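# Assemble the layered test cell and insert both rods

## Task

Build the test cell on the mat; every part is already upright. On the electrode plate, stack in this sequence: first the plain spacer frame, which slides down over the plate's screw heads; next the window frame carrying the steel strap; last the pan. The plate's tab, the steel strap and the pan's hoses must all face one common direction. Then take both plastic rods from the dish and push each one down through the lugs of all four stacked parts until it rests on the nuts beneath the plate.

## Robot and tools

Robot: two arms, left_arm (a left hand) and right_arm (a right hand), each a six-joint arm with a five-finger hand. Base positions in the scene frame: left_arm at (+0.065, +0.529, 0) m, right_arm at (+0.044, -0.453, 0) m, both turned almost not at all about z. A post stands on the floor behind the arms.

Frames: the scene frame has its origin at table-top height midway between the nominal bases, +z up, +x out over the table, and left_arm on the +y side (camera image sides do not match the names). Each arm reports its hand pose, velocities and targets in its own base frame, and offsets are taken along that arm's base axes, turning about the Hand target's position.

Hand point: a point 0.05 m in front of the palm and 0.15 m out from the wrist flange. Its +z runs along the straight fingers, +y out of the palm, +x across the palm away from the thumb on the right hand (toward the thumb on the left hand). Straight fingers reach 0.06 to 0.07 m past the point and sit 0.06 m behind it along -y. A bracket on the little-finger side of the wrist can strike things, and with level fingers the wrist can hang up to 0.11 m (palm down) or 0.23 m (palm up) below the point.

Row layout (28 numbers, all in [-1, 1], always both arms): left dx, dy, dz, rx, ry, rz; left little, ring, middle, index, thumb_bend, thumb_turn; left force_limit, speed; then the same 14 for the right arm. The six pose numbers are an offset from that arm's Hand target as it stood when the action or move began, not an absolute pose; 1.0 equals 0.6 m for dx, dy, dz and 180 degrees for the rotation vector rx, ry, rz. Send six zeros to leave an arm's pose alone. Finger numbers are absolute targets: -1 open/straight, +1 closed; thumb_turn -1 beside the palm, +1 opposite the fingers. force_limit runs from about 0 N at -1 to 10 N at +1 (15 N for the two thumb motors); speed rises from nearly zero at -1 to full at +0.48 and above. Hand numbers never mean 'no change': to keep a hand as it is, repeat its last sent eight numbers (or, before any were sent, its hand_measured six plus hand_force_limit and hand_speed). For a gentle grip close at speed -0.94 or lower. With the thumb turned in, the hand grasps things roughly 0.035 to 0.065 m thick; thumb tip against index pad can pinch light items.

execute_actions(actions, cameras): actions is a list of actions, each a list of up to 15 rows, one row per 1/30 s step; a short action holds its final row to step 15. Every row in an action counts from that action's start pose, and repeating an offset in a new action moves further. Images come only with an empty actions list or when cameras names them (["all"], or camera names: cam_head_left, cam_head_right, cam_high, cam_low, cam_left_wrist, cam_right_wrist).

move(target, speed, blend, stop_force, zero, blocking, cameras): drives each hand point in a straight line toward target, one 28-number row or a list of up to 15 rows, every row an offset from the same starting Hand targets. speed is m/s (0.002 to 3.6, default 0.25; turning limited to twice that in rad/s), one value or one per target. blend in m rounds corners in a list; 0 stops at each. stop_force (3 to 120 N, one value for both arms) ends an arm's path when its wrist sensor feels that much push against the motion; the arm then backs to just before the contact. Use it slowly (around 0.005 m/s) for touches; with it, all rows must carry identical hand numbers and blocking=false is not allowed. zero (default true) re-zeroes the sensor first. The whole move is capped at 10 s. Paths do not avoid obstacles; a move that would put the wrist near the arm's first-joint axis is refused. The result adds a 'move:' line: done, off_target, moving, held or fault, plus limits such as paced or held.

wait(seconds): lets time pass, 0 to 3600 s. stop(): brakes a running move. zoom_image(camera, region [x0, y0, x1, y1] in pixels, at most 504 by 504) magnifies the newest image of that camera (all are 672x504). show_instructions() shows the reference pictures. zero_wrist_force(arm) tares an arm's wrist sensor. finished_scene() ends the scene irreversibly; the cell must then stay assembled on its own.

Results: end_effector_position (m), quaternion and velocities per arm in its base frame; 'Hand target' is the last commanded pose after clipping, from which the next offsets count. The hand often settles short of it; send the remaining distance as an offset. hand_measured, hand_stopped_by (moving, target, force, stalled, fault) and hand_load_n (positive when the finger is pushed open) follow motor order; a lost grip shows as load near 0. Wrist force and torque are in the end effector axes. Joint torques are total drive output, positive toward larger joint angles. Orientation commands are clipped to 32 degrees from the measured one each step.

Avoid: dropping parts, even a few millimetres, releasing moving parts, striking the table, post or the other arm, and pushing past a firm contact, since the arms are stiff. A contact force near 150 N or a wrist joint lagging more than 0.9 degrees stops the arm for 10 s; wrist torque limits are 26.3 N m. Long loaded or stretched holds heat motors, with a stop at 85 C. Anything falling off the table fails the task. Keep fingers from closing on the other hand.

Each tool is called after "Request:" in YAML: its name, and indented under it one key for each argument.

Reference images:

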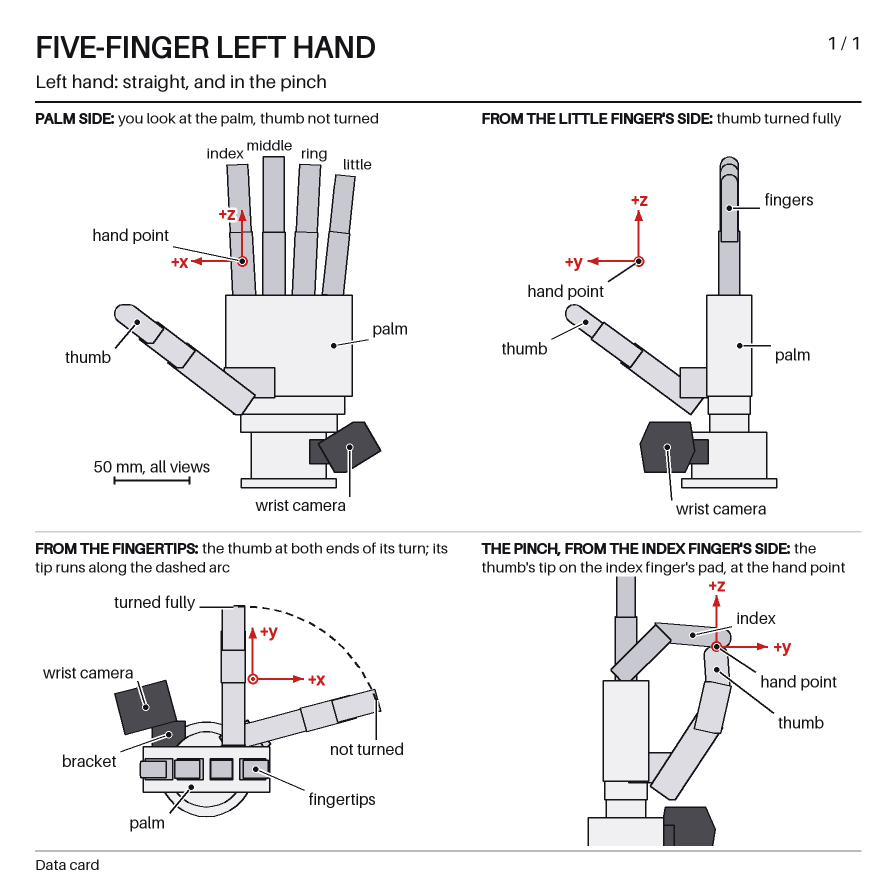

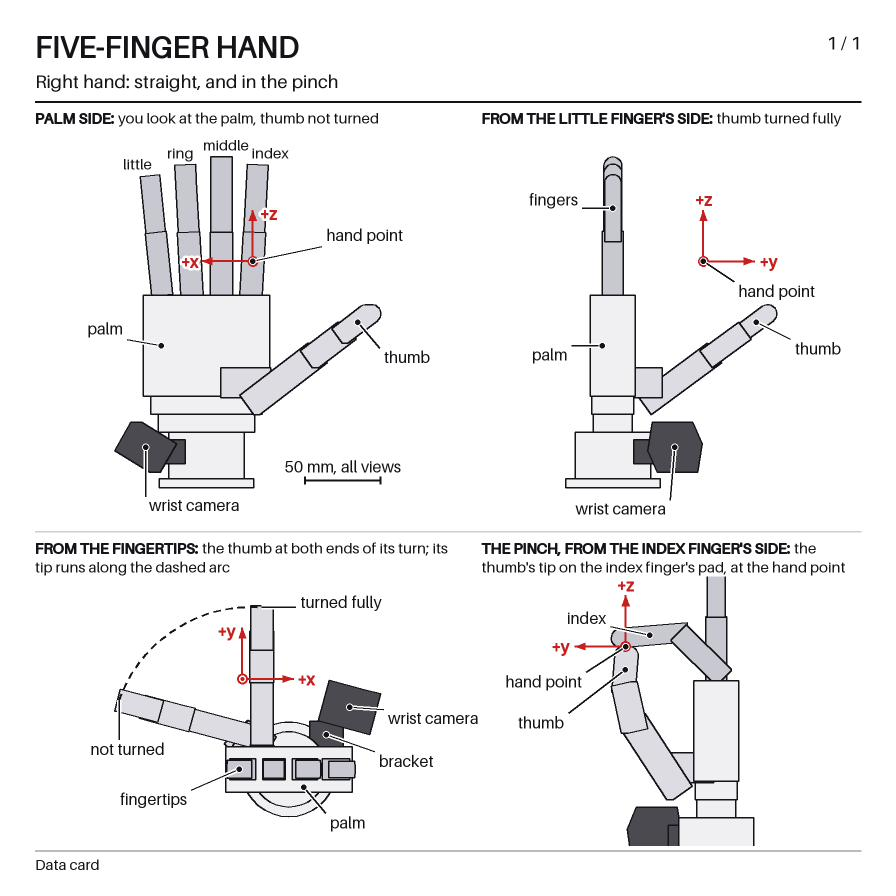

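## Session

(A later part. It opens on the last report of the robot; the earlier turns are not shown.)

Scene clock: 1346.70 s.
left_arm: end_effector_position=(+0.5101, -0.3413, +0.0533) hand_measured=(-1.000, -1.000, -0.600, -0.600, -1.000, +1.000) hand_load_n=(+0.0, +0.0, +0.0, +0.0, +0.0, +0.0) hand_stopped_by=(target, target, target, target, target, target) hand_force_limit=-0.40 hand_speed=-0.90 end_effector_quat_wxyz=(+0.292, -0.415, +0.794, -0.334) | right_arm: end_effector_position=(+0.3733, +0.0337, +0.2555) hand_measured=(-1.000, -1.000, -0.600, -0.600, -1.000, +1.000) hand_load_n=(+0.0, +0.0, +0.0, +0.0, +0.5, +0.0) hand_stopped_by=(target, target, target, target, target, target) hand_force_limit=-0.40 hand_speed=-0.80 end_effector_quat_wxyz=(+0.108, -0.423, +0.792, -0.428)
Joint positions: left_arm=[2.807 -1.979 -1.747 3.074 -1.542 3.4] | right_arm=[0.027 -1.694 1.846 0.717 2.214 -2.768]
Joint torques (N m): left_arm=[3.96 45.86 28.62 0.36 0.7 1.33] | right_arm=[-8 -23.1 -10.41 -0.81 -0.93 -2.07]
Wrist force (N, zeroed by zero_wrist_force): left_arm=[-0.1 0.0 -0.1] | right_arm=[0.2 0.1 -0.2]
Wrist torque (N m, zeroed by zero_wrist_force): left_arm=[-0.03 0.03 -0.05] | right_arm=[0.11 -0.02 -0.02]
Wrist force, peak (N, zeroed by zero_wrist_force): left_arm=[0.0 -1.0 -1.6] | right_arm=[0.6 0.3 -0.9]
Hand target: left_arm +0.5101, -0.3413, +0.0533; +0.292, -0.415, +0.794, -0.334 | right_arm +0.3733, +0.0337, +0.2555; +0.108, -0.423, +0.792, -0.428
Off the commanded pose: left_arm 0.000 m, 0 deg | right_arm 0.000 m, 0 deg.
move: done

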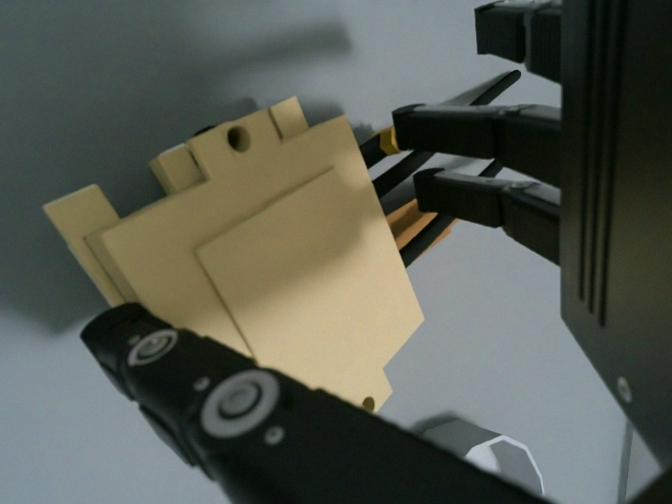

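Request:
move:
  target:
    - [-0.0058,0.0033,0,0,0,0,-1,-1,-0.6,-0.6,-1,1,-0.4,-0.9,0,0,0,0,0,0,-1,-1,-0.6,-0.6,-1,1,-0.4,-0.8]
    - [-0.0058,0.0033,0.1667,0,0,0,-1,-1,-0.6,-0.6,-1,1,-0.4,-0.9,0,0,0,0,0,0,-1,-1,-0.6,-0.6,-1,1,-0.4,-0.8]
    - [-0.1452,0.1260,0.1797,0,0,-0.0195,-1,-1,-0.6,-0.6,-1,1,-0.4,-0.9,0,0,0,0,0,0,-1,-1,-0.6,-0.6,-1,1,-0.4,-0.8]
  speed: [0.03,0.1,0.1]
  cameras: ["cam_high","cam_left_wrist","cam_head_left","cam_head_right"]

Request:
zoom_image:
  camera: "cam_left_wrist"
  region: [200, 90, 420, 320]

Scene clock: 1353.50 s.
left_arm: end_effector_position=(+0.4230, -0.2657, +0.1610) hand_measured=(-1.000, -1.000, -0.600, -0.600, -1.000, +1.000) hand_load_n=(+0.0, +0.0, +0.0, +0.0, +0.5, +0.0) hand_stopped_by=(target, target, target, target, target, target) hand_force_limit=-0.40 hand_speed=-0.90 end_effector_quat_wxyz=(+0.282, -0.391, +0.807, -0.343) | right_arm: end_effector_position=(+0.3733, +0.0337, +0.2555) hand_measured=(-1.000, -1.000, -0.600, -0.600, -1.000, +1.000) hand_load_n=(+0.0, +0.0, +0.0, +0.0, +0.0, +0.0) hand_stopped_by=(target, target, target, target, target, target) hand_force_limit=-0.40 hand_speed=-0.80 end_effector_quat_wxyz=(+0.108, -0.423, +0.792, -0.428)
Joint positions: left_arm=[2.97 -1.593 -1.925 2.85 -1.364 3.539] | right_arm=[0.027 -1.694 1.846 0.717 2.214 -2.768]
Joint torques (N m): left_arm=[0.51 25.82 21.73 1.62 -0.19 -1.31] | right_arm=[-7.8 -22.07 -10.3 -0.83 -0.7 -2.26]
Wrist force (N, zeroed by zero_wrist_force): left_arm=[-0.2 0.2 0.2] | right_arm=[0.5 0.2 -0.7]
Wrist torque (N m, zeroed by zero_wrist_force): left_arm=[0.00 0.06 0.02] | right_arm=[0.15 -0.04 0.01]
Wrist force, peak (N, zeroed by zero_wrist_force): left_arm=[0.1 1.2 0.7] | right_arm=[1.0 0.6 -0.6]
Hand target: left_arm +0.4230, -0.2657, +0.1611; +0.282, -0.391, +0.807, -0.343 | right_arm +0.3733, +0.0337, +0.2555; +0.108, -0.423, +0.792, -0.428
Off the commanded pose: left_arm 0.000 m, 0 deg | right_arm 0.000 m, 0 deg.
move: done
Images, in order (width x height): cam_head_left 672x504, cam_head_right 672x504, cam_high 672x504, cam_left_wrist 672x504.

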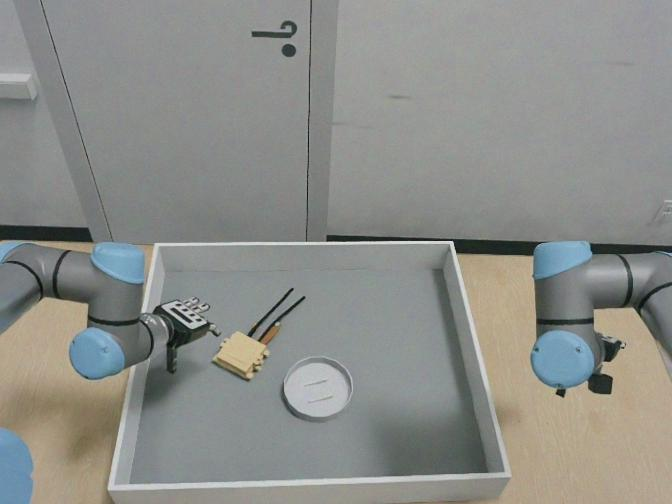

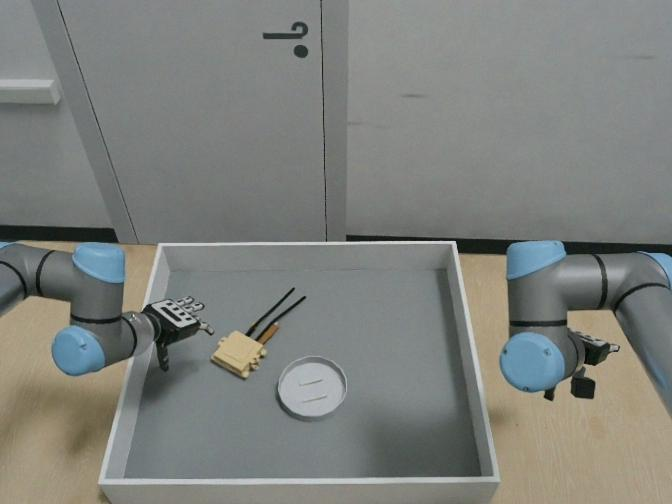

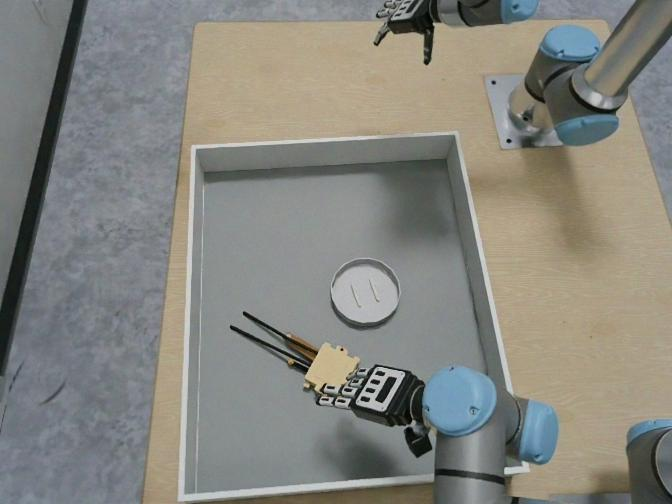

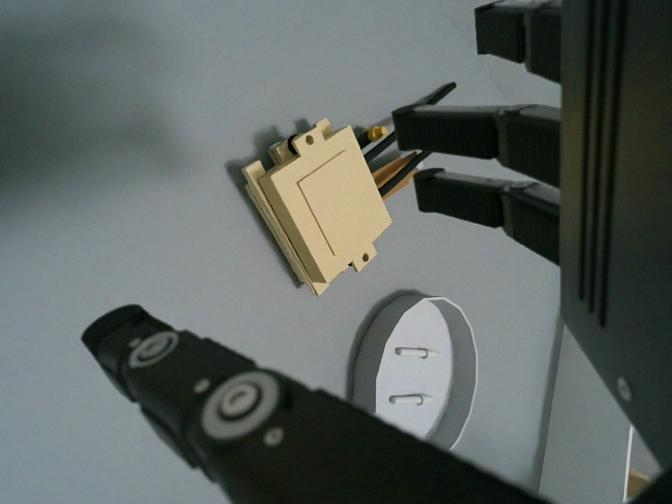

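Scaled by 2.191.

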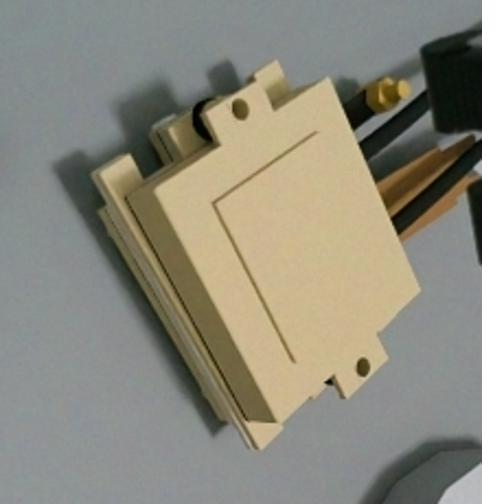

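Request:
zoom_image:
  camera: "cam_left_wrist"
  region: [235, 105, 345, 190]

Request:
zoom_image:
  camera: "cam_left_wrist"
  region: [290, 210, 400, 300]

Scaled by 4.582.

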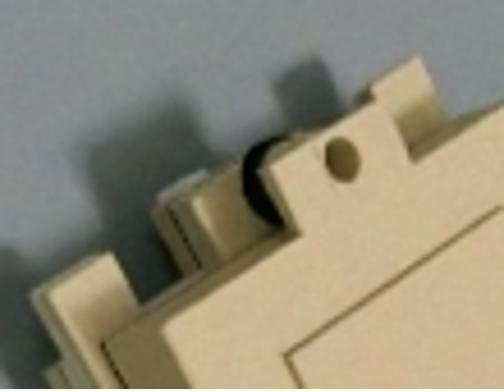

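Scaled by 4.582.

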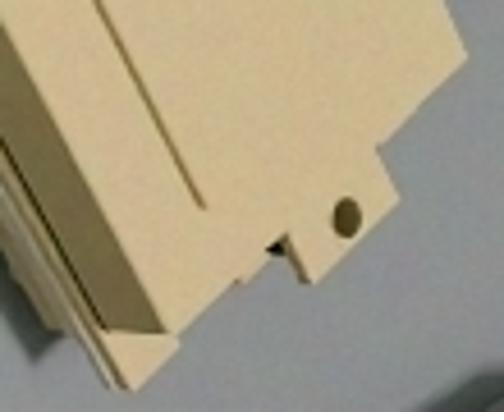

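Request:
zoom_image:
  camera: "cam_left_wrist"
  region: [235, 150, 335, 300]

Scaled by 3.360.

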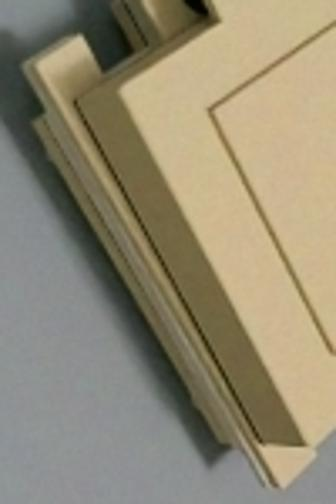

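Request:
move:
  target: [0.0763,-0.1792,0.015,0.2033,0.1044,0,-1,-1,-0.6,-0.6,-1,1,-0.4,-0.9,0,0,0,0,0,0,-1,-1,-0.6,-0.6,-1,1,-0.4,-0.8]
  speed: 0.1
  cameras: ["cam_high","cam_left_wrist"]

Scene clock: 1365.43 s.
left_arm: end_effector_position=(+0.4687, -0.3733, +0.1701) hand_measured=(-1.000, -1.000, -0.600, -0.600, -1.000, +1.000) hand_load_n=(+0.0, +0.0, +0.0, +0.0, +0.0, +0.0) hand_stopped_by=(target, target, target, target, target, target) hand_force_limit=-0.40 hand_speed=-0.90 end_effector_quat_wxyz=(+0.256, -0.333, +0.908, -0.006) | right_arm: end_effector_position=(+0.3733, +0.0337, +0.2555) hand_measured=(-1.000, -1.000, -0.600, -0.600, -1.000, +1.000) hand_load_n=(+0.0, +0.0, +0.0, +0.0, +0.0, +0.0) hand_stopped_by=(target, target, target, target, target, target) hand_force_limit=-0.40 hand_speed=-0.80 end_effector_quat_wxyz=(+0.108, -0.423, +0.792, -0.428)
Joint positions: left_arm=[2.54 -2.318 -0.899 1.976 -1.979 3.477] | right_arm=[0.027 -1.694 1.846 0.717 2.214 -2.768]
Joint torques (N m): left_arm=[7.24 45.35 25.99 -2.02 0.08 2.42] | right_arm=[-6.64 -22.29 -9.39 -0.84 -0.58 -2.23]
Wrist force (N, zeroed by zero_wrist_force): left_arm=[-1.1 1.2 -1.3] | right_arm=[0.6 0.1 -0.6]
Wrist torque (N m, zeroed by zero_wrist_force): left_arm=[0.18 0.00 -0.23] | right_arm=[0.13 -0.07 0.01]
Wrist force, peak (N, zeroed by zero_wrist_force): left_arm=[-1.3 1.2 -1.4] | right_arm=[0.8 0.0 -1.0]
Hand target: left_arm +0.4688, -0.3732, +0.1701; +0.256, -0.333, +0.908, -0.006 | right_arm +0.3733, +0.0337, +0.2555; +0.108, -0.423, +0.792, -0.428
Off the commanded pose: left_arm 0.000 m, 0 deg | right_arm 0.000 m, 0 deg.
move: done

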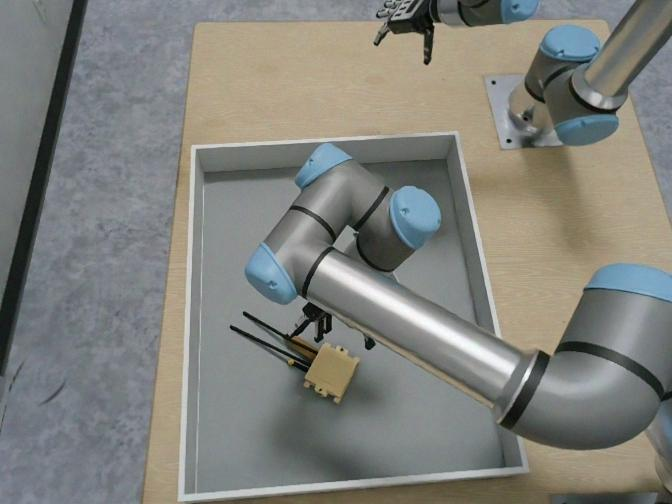

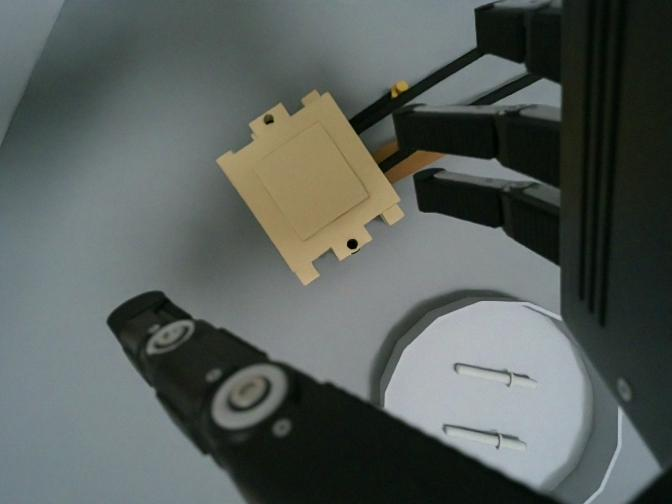

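Request:
execute_actions:
  actions: []
  cameras: ["cam_left_wrist"]

Request:
zoom_image:
  camera: "cam_left_wrist"
  region: [215, 80, 330, 165]

Request:
zoom_image:
  camera: "cam_left_wrist"
  region: [300, 190, 415, 290]

Scene clock: 1368.07 s.
left_arm: end_effector_position=(+0.4688, -0.3732, +0.1701) hand_measured=(-1.000, -1.000, -0.600, -0.600, -1.000, +1.000) hand_load_n=(+0.0, +0.0, +0.0, +0.0, +0.0, +0.0) hand_stopped_by=(target, target, target, target, target, target) hand_force_limit=-0.40 hand_speed=-0.90 end_effector_quat_wxyz=(+0.256, -0.333, +0.908, -0.006) | right_arm: end_effector_position=(+0.3733, +0.0337, +0.2555) hand_measured=(-1.000, -1.000, -0.600, -0.600, -1.000, +1.000) hand_load_n=(+0.0, +0.0, +0.0, +0.0, +0.0, +0.0) hand_stopped_by=(target, target, target, target, target, target) hand_force_limit=-0.40 hand_speed=-0.80 end_effector_quat_wxyz=(+0.108, -0.423, +0.792, -0.428)
Joint positions: left_arm=[2.54 -2.318 -0.899 1.975 -1.979 3.477] | right_arm=[0.027 -1.694 1.846 0.717 2.214 -2.768]
Joint velocities: within noise
Joint torques (N m): left_arm=[8.39 40.46 31.76 -2.81 -1.38 2.23] | right_arm=[-7.15 -22.29 -9.09 -0.74 -0.65 -2.35]
Motor temperatures (°C): left_arm=[37 32 29 34 44 35] | right_arm=[29 26 32 42 37 34]
Wrist force (N, zeroed by zero_wrist_force): left_arm=[-1.0 1.3 -1.1] | right_arm=[0.2 0.5 -0.2]
Wrist torque (N m, zeroed by zero_wrist_force): left_arm=[0.19 -0.01 -0.24] | right_arm=[0.17 -0.02 0.00]
Wrist force, peak (N, zeroed by zero_wrist_force): left_arm=[-1.1 1.4 -1.5] | right_arm=[0.5 0.6 -0.9]
Hand target: left_arm +0.4688, -0.3732, +0.1701; +0.256, -0.333, +0.908, -0.006 | right_arm +0.3733, +0.0337, +0.2555; +0.108, -0.423, +0.792, -0.428
Off the commanded pose: left_arm 0.000 m, 0 deg | right_arm 0.000 m, 0 deg.
Images, in order (width x height): cam_left_wrist 672x504.

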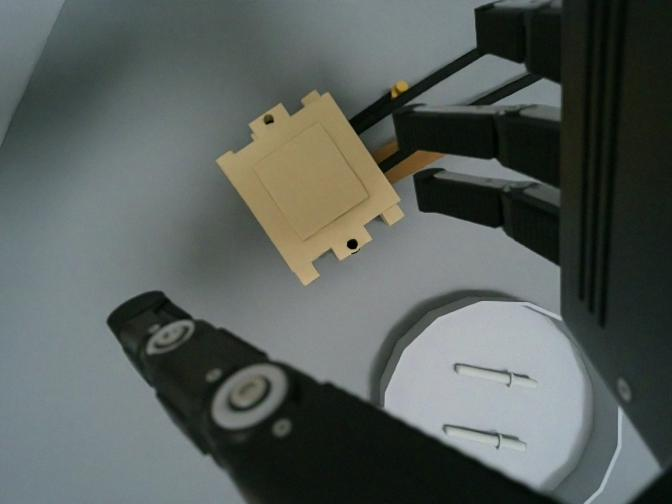

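Scaled by 4.383.

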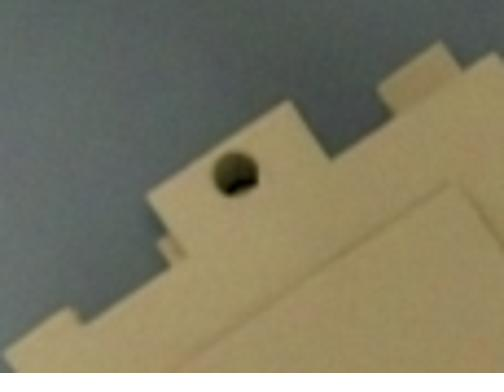

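Scaled by 4.383.

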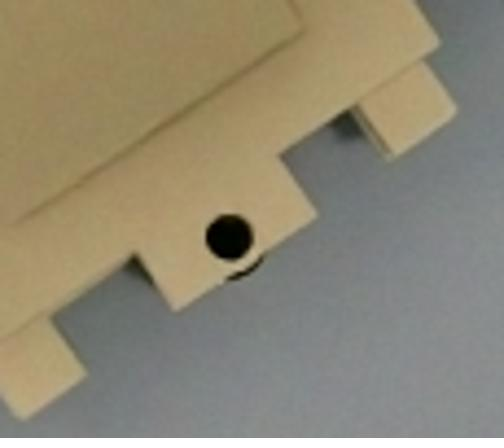

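Request:
move:
  target: [0.0137,-0.01,-0.075,0,0,0,-1,-1,-0.6,-0.6,-1,1,-0.4,-0.9,0,0,0,0,0,0,-1,-1,-0.6,-0.6,-1,1,-0.4,-0.8]
  cameras: ["cam_left_wrist"]
  speed: 0.12

Scene clock: 1370.00 s.
left_arm: end_effector_position=(+0.4769, -0.3792, +0.1251) hand_measured=(-1.000, -1.000, -0.600, -0.600, -1.000, +1.000) hand_load_n=(+0.0, -0.5, +0.0, +0.0, +0.0, +0.0) hand_stopped_by=(target, target, target, target, target, target) hand_force_limit=-0.40 hand_speed=-0.90 end_effector_quat_wxyz=(+0.256, -0.333, +0.908, -0.006) | right_arm: end_effector_position=(+0.3733, +0.0337, +0.2555) hand_measured=(-1.000, -1.000, -0.600, -0.600, -1.000, +1.000) hand_load_n=(+0.0, +0.0, +0.0, +0.0, +0.0, +0.0) hand_stopped_by=(target, target, target, target, target, target) hand_force_limit=-0.40 hand_speed=-0.80 end_effector_quat_wxyz=(+0.108, -0.423, +0.792, -0.428)
Joint positions: left_arm=[2.54 -2.363 -0.934 2.056 -1.979 3.476] | right_arm=[0.027 -1.694 1.846 0.717 2.214 -2.768]
Joint torques (N m): left_arm=[-7.95 54.33 30.4 -1.07 -1.84 -1.19] | right_arm=[-7.3 -22.31 -9.86 -0.68 -0.67 -2.46]
Wrist force (N, zeroed by zero_wrist_force): left_arm=[-1.0 1.4 -1.0] | right_arm=[0.5 0.1 -0.7]
Wrist torque (N m, zeroed by zero_wrist_force): left_arm=[0.19 0.00 -0.23] | right_arm=[0.13 -0.04 0.00]
Wrist force, peak (N, zeroed by zero_wrist_force): left_arm=[-1.8 1.3 -2.6] | right_arm=[0.1 0.7 -0.9]
Hand target: left_arm +0.4770, -0.3792, +0.1251; +0.256, -0.333, +0.908, -0.006 | right_arm +0.3733, +0.0337, +0.2555; +0.108, -0.423, +0.792, -0.428
Off the commanded pose: left_arm 0.000 m, 0 deg | right_arm 0.000 m, 0 deg.
move: done

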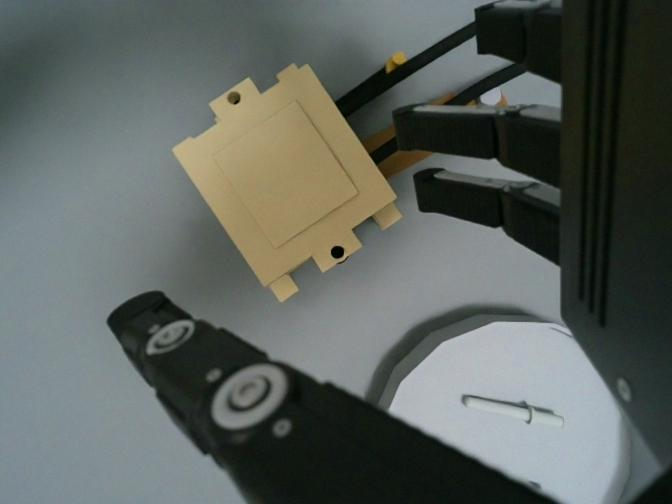

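Request:
zoom_image:
  camera: "cam_left_wrist"
  region: [308, 224, 368, 274]

Request:
zoom_image:
  camera: "cam_left_wrist"
  region: [250, 190, 410, 310]

Scaled by 8.400.

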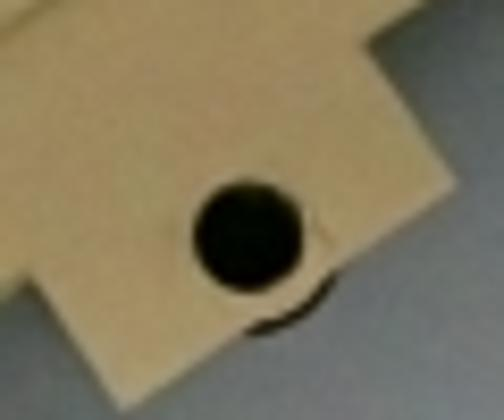

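Scaled by 3.150.

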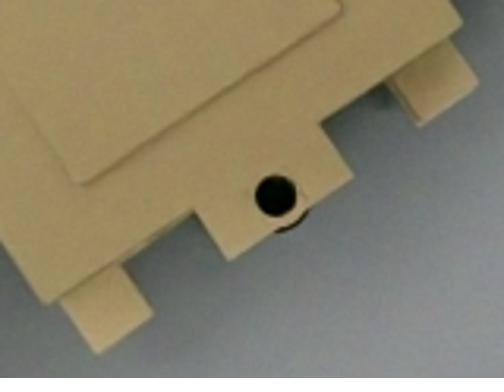

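Request:
move:
  target: [0.0692,0.1218,0,0,0,0,-1,-1,-0.6,-0.6,-1,1,-0.4,-0.9,0,0,0,0,0,0,-1,-1,-0.6,-0.6,-1,1,-0.4,-0.8]
  cameras: ["cam_left_wrist"]
  speed: 0.12

Request:
zoom_image:
  camera: "cam_left_wrist"
  region: [306, 224, 366, 274]

Request:
zoom_image:
  camera: "cam_left_wrist"
  region: [250, 210, 410, 330]

Scene clock: 1373.13 s.
left_arm: end_effector_position=(+0.5184, -0.3062, +0.1251) hand_measured=(-1.000, -1.000, -0.600, -0.600, -1.000, +1.000) hand_load_n=(+0.0, +0.0, +0.0, +0.0, +0.0, +0.0) hand_stopped_by=(target, target, target, target, target, target) hand_force_limit=-0.40 hand_speed=-0.90 end_effector_quat_wxyz=(+0.256, -0.333, +0.908, -0.006) | right_arm: end_effector_position=(+0.3733, +0.0337, +0.2555) hand_measured=(-1.000, -1.000, -0.600, -0.600, -1.000, +1.000) hand_load_n=(+0.0, +0.0, +0.0, +0.0, +0.0, +0.0) hand_stopped_by=(target, target, target, target, target, target) hand_force_limit=-0.40 hand_speed=-0.80 end_effector_quat_wxyz=(+0.108, -0.423, +0.792, -0.428)
Joint positions: left_arm=[2.683 -2.299 -1.034 2.146 -1.929 3.621] | right_arm=[0.027 -1.694 1.846 0.717 2.214 -2.768]
Joint torques (N m): left_arm=[2.4 39.46 30.96 -2.29 -1.79 -0.18] | right_arm=[-6.38 -21.93 -9.46 -0.79 -0.61 -2.3]
Wrist force (N, zeroed by zero_wrist_force): left_arm=[-1.2 1.2 -1.1] | right_arm=[0.4 -0.1 -0.3]
Wrist torque (N m, zeroed by zero_wrist_force): left_arm=[0.18 0.02 -0.24] | right_arm=[0.09 -0.04 0.00]
Wrist force, peak (N, zeroed by zero_wrist_force): left_arm=[-2.3 1.7 -0.5] | right_arm=[1.1 0.4 -0.6]
Hand target: left_arm +0.5185, -0.3062, +0.1251; +0.256, -0.333, +0.908, -0.006 | right_arm +0.3733, +0.0337, +0.2555; +0.108, -0.423, +0.792, -0.428
Off the commanded pose: left_arm 0.000 m, 0 deg | right_arm 0.000 m, 0 deg.
move: done

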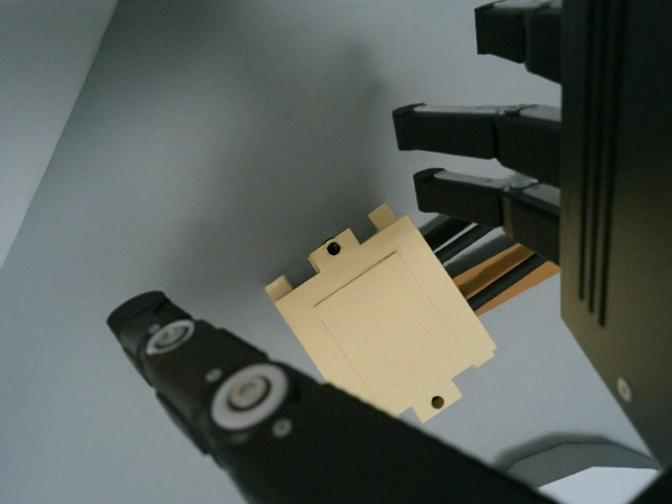

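Scaled by 8.400.

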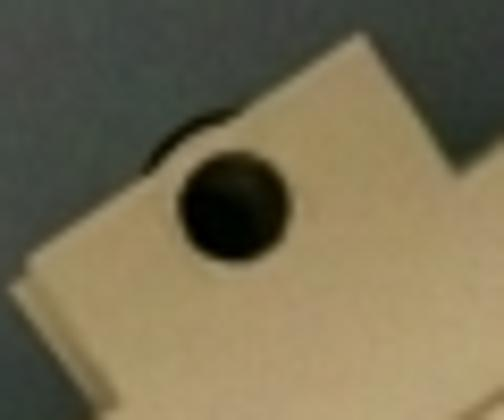

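Scaled by 3.150.

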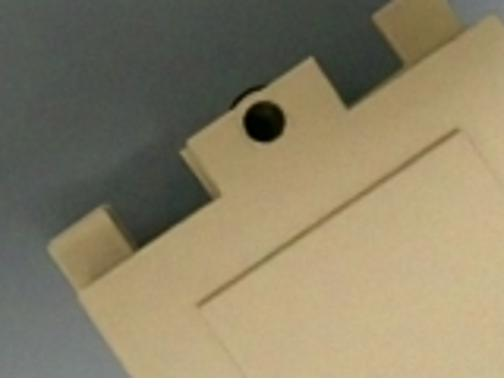

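Request:
zoom_image:
  camera: "cam_left_wrist"
  region: [304, 234, 344, 264]

Request:
zoom_image:
  camera: "cam_left_wrist"
  region: [324, 238, 344, 258]

Scaled by 12.600.

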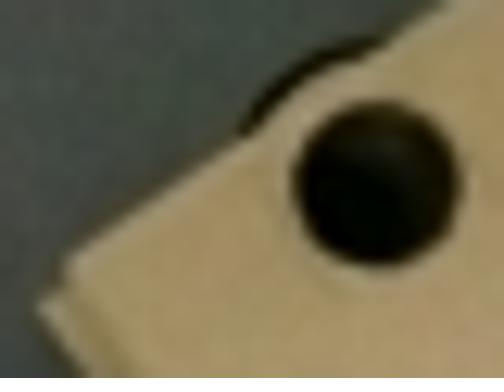

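Scaled by 25.200.

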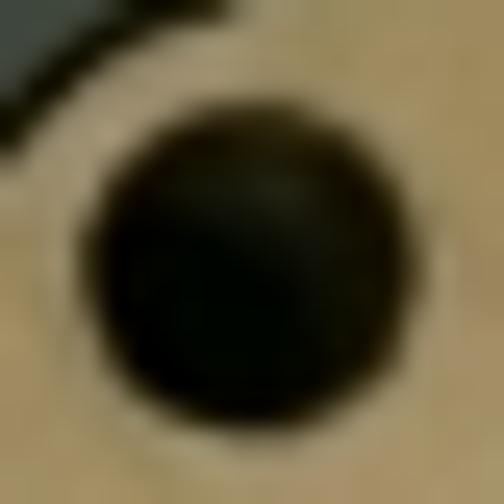

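Request:
move:
  target: [-0.1592,0.0675,0.06,-0.2033,-0.1044,0,-1,-1,-0.6,-0.6,-1,1,-0.4,-0.9,0,0,0,0,0,0,-1,-1,-0.6,-0.6,-1,1,-0.4,-0.8]
  cameras: ["cam_left_wrist"]
  speed: 0.15

Scene clock: 1378.93 s.
left_arm: end_effector_position=(+0.4230, -0.2656, +0.1611) hand_measured=(-1.000, -1.000, -0.600, -0.600, -1.000, +1.000) hand_load_n=(-0.5, +0.0, +0.0, +0.0, +0.0, +0.0) hand_stopped_by=(target, target, target, target, target, target) hand_force_limit=-0.40 hand_speed=-0.90 end_effector_quat_wxyz=(+0.282, -0.391, +0.807, -0.343) | right_arm: end_effector_position=(+0.3733, +0.0337, +0.2555) hand_measured=(-1.000, -1.000, -0.600, -0.600, -1.000, +1.000) hand_load_n=(+0.0, +0.0, +0.0, +0.0, +0.0, +0.0) hand_stopped_by=(target, target, target, target, target, target) hand_force_limit=-0.40 hand_speed=-0.80 end_effector_quat_wxyz=(+0.108, -0.423, +0.792, -0.428)
Joint positions: left_arm=[2.97 -1.593 -1.925 2.85 -1.364 3.539] | right_arm=[0.027 -1.694 1.846 0.717 2.214 -2.768]
Joint torques (N m): left_arm=[0.87 26.89 15.17 0.5 1.32 2.2] | right_arm=[-6.67 -21.19 -10.46 -0.83 -0.79 -2.26]
Wrist force (N, zeroed by zero_wrist_force): left_arm=[-0.4 0.2 -0.1] | right_arm=[0.4 0.3 -0.5]
Wrist torque (N m, zeroed by zero_wrist_force): left_arm=[0.02 0.09 -0.07] | right_arm=[0.15 -0.04 0.01]
Wrist force, peak (N, zeroed by zero_wrist_force): left_arm=[-1.4 1.2 -1.3] | right_arm=[0.7 -0.2 -0.9]
Hand target: left_arm +0.4230, -0.2657, +0.1611; +0.282, -0.391, +0.807, -0.343 | right_arm +0.3733, +0.0337, +0.2555; +0.108, -0.423, +0.792, -0.428
Off the commanded pose: left_arm 0.000 m, 0 deg | right_arm 0.000 m, 0 deg.
move: done

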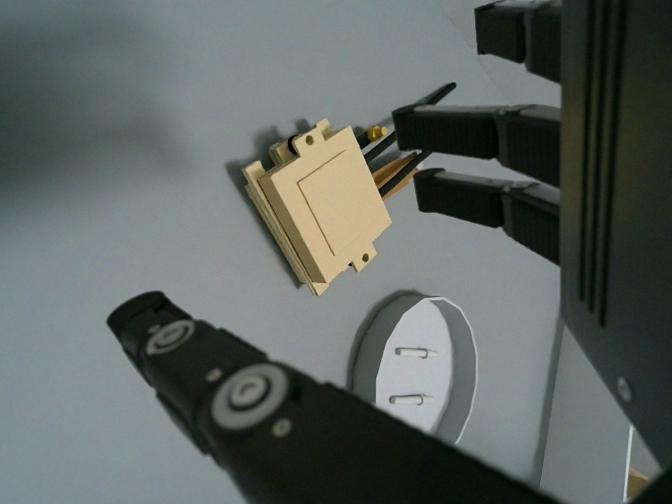

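Request:
zoom_image:
  camera: "cam_left_wrist"
  region: [230, 110, 410, 300]

Request:
zoom_image:
  camera: "cam_left_wrist"
  region: [240, 115, 340, 195]

Scaled by 2.653.

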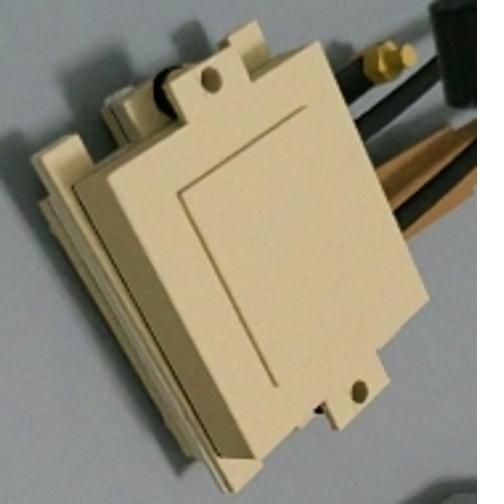

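Scaled by 5.040.

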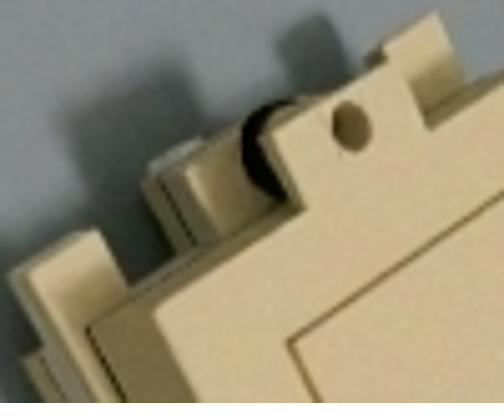

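Request:
zoom_image:
  camera: "cam_left_wrist"
  region: [240, 155, 290, 215]

Request:
zoom_image:
  camera: "cam_left_wrist"
  region: [285, 240, 335, 300]

Scaled by 8.400.

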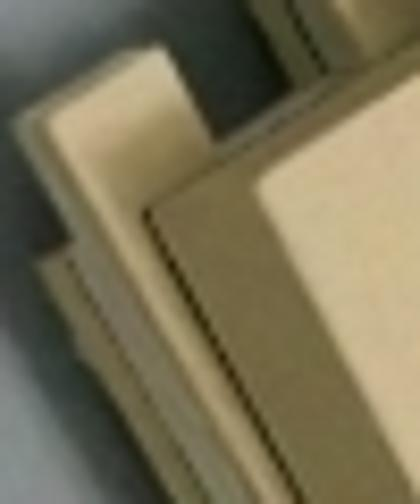

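Scaled by 8.400.

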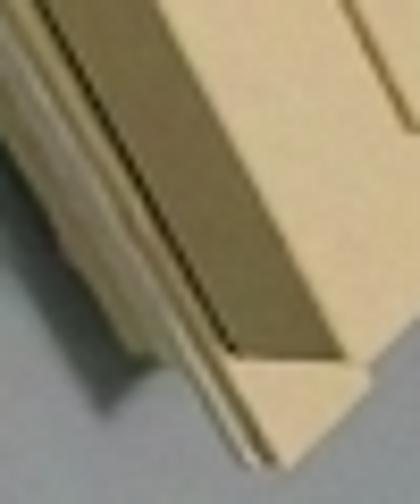

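Request:
zoom_image:
  camera: "cam_left_wrist"
  region: [264, 130, 314, 170]

Scaled by 10.080.

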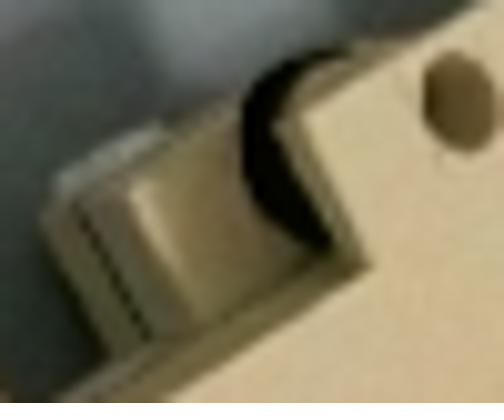

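Request:
move:
  target: [0.07,-0.0567,-0.11,0,0,0,-1,-1,-0.6,-0.6,-1,1,-0.4,-0.9,0,0,0,0,0,0,-1,-1,-0.6,-0.6,-1,1,-0.4,-0.8]
  cameras: ["cam_left_wrist"]
  speed: 0.12

Request:
zoom_image:
  camera: "cam_left_wrist"
  region: [225, 75, 345, 175]

Scene clock: 1386.73 s.
left_arm: end_effector_position=(+0.4650, -0.2997, +0.0952) hand_measured=(-1.000, -1.000, -0.600, -0.600, -1.000, +1.000) hand_load_n=(+0.0, +0.0, +0.0, +0.0, +0.0, +0.0) hand_stopped_by=(target, target, target, target, target, target) hand_force_limit=-0.40 hand_speed=-0.90 end_effector_quat_wxyz=(+0.282, -0.391, +0.807, -0.343) | right_arm: end_effector_position=(+0.3733, +0.0337, +0.2555) hand_measured=(-1.000, -1.000, -0.600, -0.600, -1.000, +1.000) hand_load_n=(+0.0, +0.0, +0.0, +0.0, +0.0, +0.0) hand_stopped_by=(target, target, target, target, target, target) hand_force_limit=-0.40 hand_speed=-0.80 end_effector_quat_wxyz=(+0.108, -0.423, +0.792, -0.428)
Joint positions: left_arm=[2.898 -1.792 -1.882 3.015 -1.421 3.494] | right_arm=[0.027 -1.694 1.846 0.717 2.214 -2.768]
Joint torques (N m): left_arm=[6.31 19.05 6.61 0.57 1.56 2.21] | right_arm=[-6.8 -21.8 -9.3 -0.79 -0.73 -2.34]
Wrist force (N, zeroed by zero_wrist_force): left_arm=[-0.1 0.3 -0.2] | right_arm=[0.3 0.4 -0.5]
Wrist torque (N m, zeroed by zero_wrist_force): left_arm=[0.06 0.01 -0.03] | right_arm=[0.17 -0.02 0.00]
Wrist force, peak (N, zeroed by zero_wrist_force): left_arm=[-0.5 0.3 -1.1] | right_arm=[0.6 0.4 -1.0]
Hand target: left_arm +0.4650, -0.2997, +0.0951; +0.282, -0.391, +0.807, -0.343 | right_arm +0.3733, +0.0337, +0.2555; +0.108, -0.423, +0.792, -0.428
Off the commanded pose: left_arm 0.000 m, 0 deg | right_arm 0.000 m, 0 deg.
move: done

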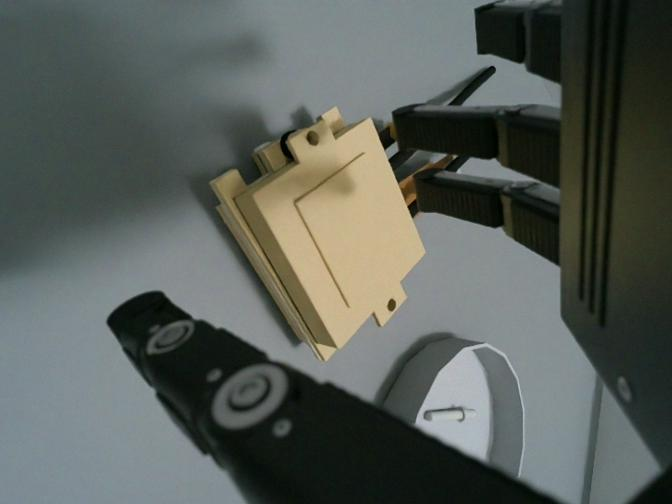

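Scaled by 4.200.

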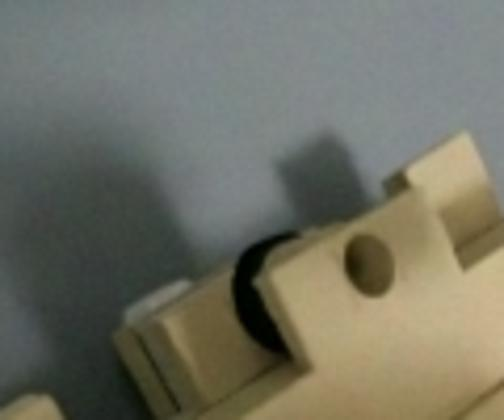

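Request:
move:
  target:
    - [0,0,0.1,0,0,0,-1,-1,-0.6,-0.6,-1,1,-0.4,-0.9,0,0,0,0,0,0,-1,-1,-0.6,-0.6,-1,1,-0.4,-0.8]
    - [-0.0284,-0.0206,0.1,0.2033,0.1044,0,-1,-1,-0.6,-0.6,-1,1,-0.4,-0.9,0,0,0,0,0,0,-1,-1,-0.6,-0.6,-1,1,-0.4,-0.8]
    - [-0.0284,-0.0206,0.05,0.2033,0.1044,0,-1,-1,-0.6,-0.6,-1,1,-0.4,-0.9,0,0,0,0,0,0,-1,-1,-0.6,-0.6,-1,1,-0.4,-0.8]
  cameras: ["cam_left_wrist"]
  speed: 0.15

Request:
zoom_image:
  camera: "cam_left_wrist"
  region: [280, 170, 400, 290]

Scene clock: 1398.40 s.
left_arm: end_effector_position=(+0.4479, -0.3120, +0.1251) hand_measured=(-1.000, -1.000, -0.600, -0.600, -1.000, +1.000) hand_load_n=(+0.0, +0.0, +0.0, +0.0, +0.0, +0.0) hand_stopped_by=(target, target, target, target, target, target) hand_force_limit=-0.40 hand_speed=-0.90 end_effector_quat_wxyz=(+0.256, -0.333, +0.908, -0.006) | right_arm: end_effector_position=(+0.3733, +0.0337, +0.2555) hand_measured=(-1.000, -1.000, -0.600, -0.600, -1.000, +1.000) hand_load_n=(+0.0, +0.0, +0.0, +0.0, +0.0, +0.0) hand_stopped_by=(target, target, target, target, target, target) hand_force_limit=-0.40 hand_speed=-0.80 end_effector_quat_wxyz=(+0.108, -0.423, +0.792, -0.428)
Joint positions: left_arm=[2.613 -2.177 -1.247 2.211 -1.954 3.552] | right_arm=[0.027 -1.694 1.846 0.717 2.214 -2.768]
Joint torques (N m): left_arm=[7.6 49.34 16.79 0.01 -1.68 2.22] | right_arm=[-6.07 -20.82 -10.37 -0.88 -0.52 -2.23]
Wrist force (N, zeroed by zero_wrist_force): left_arm=[-0.9 1.2 -0.8] | right_arm=[0.5 0.4 -0.4]
Wrist torque (N m, zeroed by zero_wrist_force): left_arm=[0.14 0.00 -0.23] | right_arm=[0.17 -0.06 0.02]
Wrist force, peak (N, zeroed by zero_wrist_force): left_arm=[-1.7 0.9 -2.7] | right_arm=[0.8 0.5 -1.0]
Hand target: left_arm +0.4479, -0.3120, +0.1251; +0.256, -0.333, +0.908, -0.006 | right_arm +0.3733, +0.0337, +0.2555; +0.108, -0.423, +0.792, -0.428
Off the commanded pose: left_arm 0.000 m, 0 deg | right_arm 0.000 m, 0 deg.
move: done

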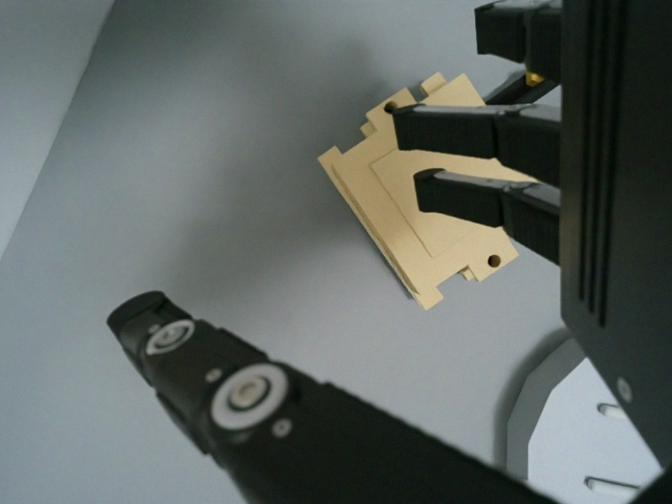

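Scaled by 4.200.

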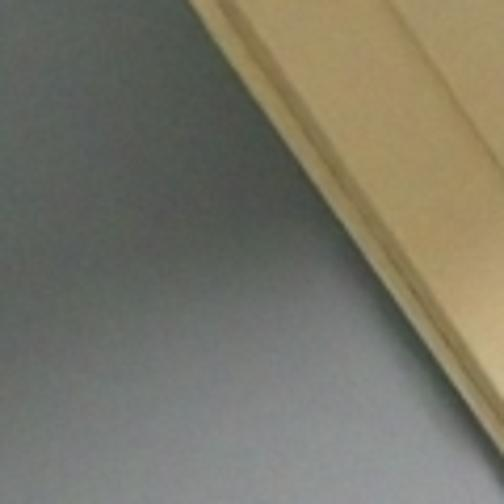

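Request:
zoom_image:
  camera: "cam_left_wrist"
  region: [315, 140, 375, 200]

Request:
zoom_image:
  camera: "cam_left_wrist"
  region: [385, 250, 445, 310]

Request:
zoom_image:
  camera: "cam_left_wrist"
  region: [355, 85, 415, 145]

Request:
zoom_image:
  camera: "cam_left_wrist"
  region: [460, 230, 520, 290]

Scaled by 8.400.

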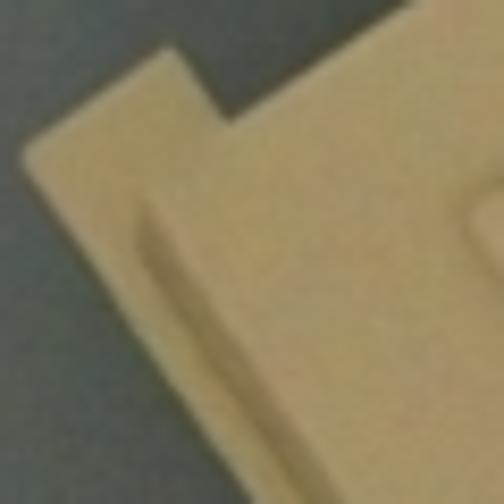

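Scaled by 8.400.

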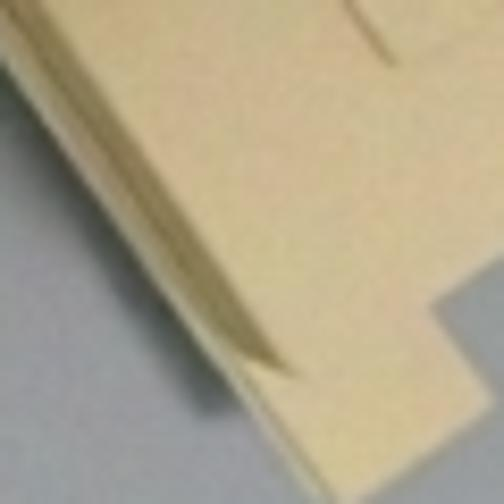

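Scaled by 8.400.

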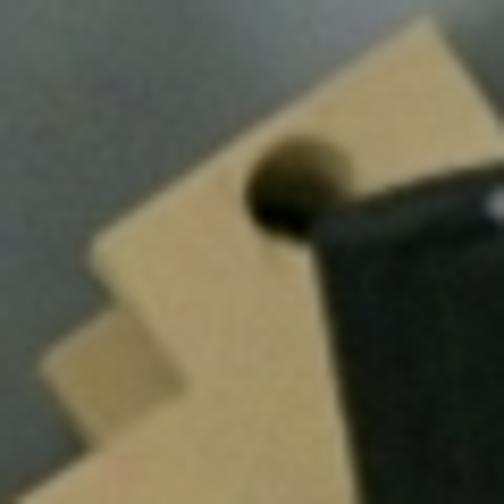

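Scaled by 8.400.

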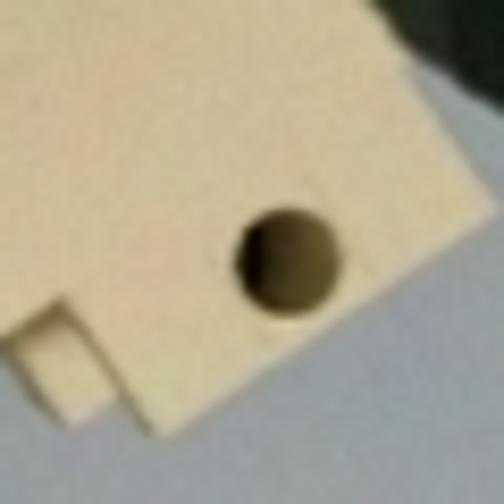

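Request:
move:
  target:
    - [-0.0398,0.1185,0.04,-0.2033,-0.1044,0,-1,-1,-1,-0.6,-1,1,-0.4,-0.9,0,0,0,0,0,0,-1,-1,-0.6,-0.6,-1,1,-0.4,-0.8]
    - [-0.0398,0.1185,-0.0585,-0.2033,-0.1044,0,-1,-1,-1,-0.6,-1,1,-0.4,-0.9,0,0,0,0,0,0,-1,-1,-0.6,-0.6,-1,1,-0.4,-0.8]
  cameras: ["cam_left_wrist"]
  speed: 0.15

Scene clock: 1411.70 s.
left_arm: end_effector_position=(+0.4241, -0.2409, +0.0900) hand_measured=(-1.000, -1.000, -1.000, -0.600, -1.000, +1.000) hand_load_n=(+0.0, +0.0, +0.0, +0.0, +0.0, +0.0) hand_stopped_by=(target, target, target, target, target, target) hand_force_limit=-0.40 hand_speed=-0.90 end_effector_quat_wxyz=(+0.282, -0.391, +0.807, -0.343) | right_arm: end_effector_position=(+0.3733, +0.0337, +0.2555) hand_measured=(-1.000, -1.000, -0.600, -0.600, -1.000, +1.000) hand_load_n=(+0.0, +0.0, +0.0, +0.0, +0.0, +0.5) hand_stopped_by=(target, target, target, target, target, target) hand_force_limit=-0.40 hand_speed=-0.80 end_effector_quat_wxyz=(+0.108, -0.423, +0.792, -0.428)
Joint positions: left_arm=[3.051 -1.651 -2.07 3.04 -1.301 3.591] | right_arm=[0.027 -1.694 1.846 0.717 2.214 -2.768]
Joint torques (N m): left_arm=[-6.9 17.17 19.34 1.52 -1.11 -2.07] | right_arm=[-6.37 -19.87 -9.93 -0.69 -0.72 -2.37]
Wrist force (N, zeroed by zero_wrist_force): left_arm=[-0.2 0.1 -0.1] | right_arm=[0.4 0.2 -0.6]
Wrist torque (N m, zeroed by zero_wrist_force): left_arm=[0.00 0.05 -0.03] | right_arm=[0.15 -0.03 0.00]
Wrist force, peak (N, zeroed by zero_wrist_force): left_arm=[-1.2 1.3 -1.2] | right_arm=[1.0 0.3 -0.8]
Hand target: left_arm +0.4241, -0.2409, +0.0900; +0.282, -0.391, +0.807, -0.343 | right_arm +0.3733, +0.0337, +0.2555; +0.108, -0.423, +0.792, -0.428
Off the commanded pose: left_arm 0.000 m, 0 deg | right_arm 0.000 m, 0 deg.
move: done

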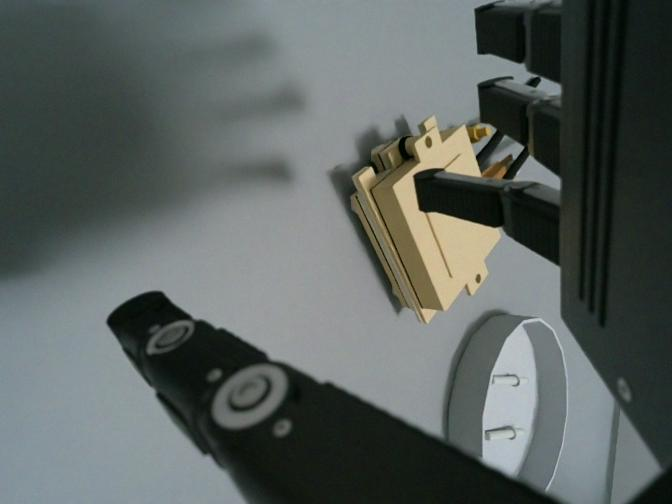

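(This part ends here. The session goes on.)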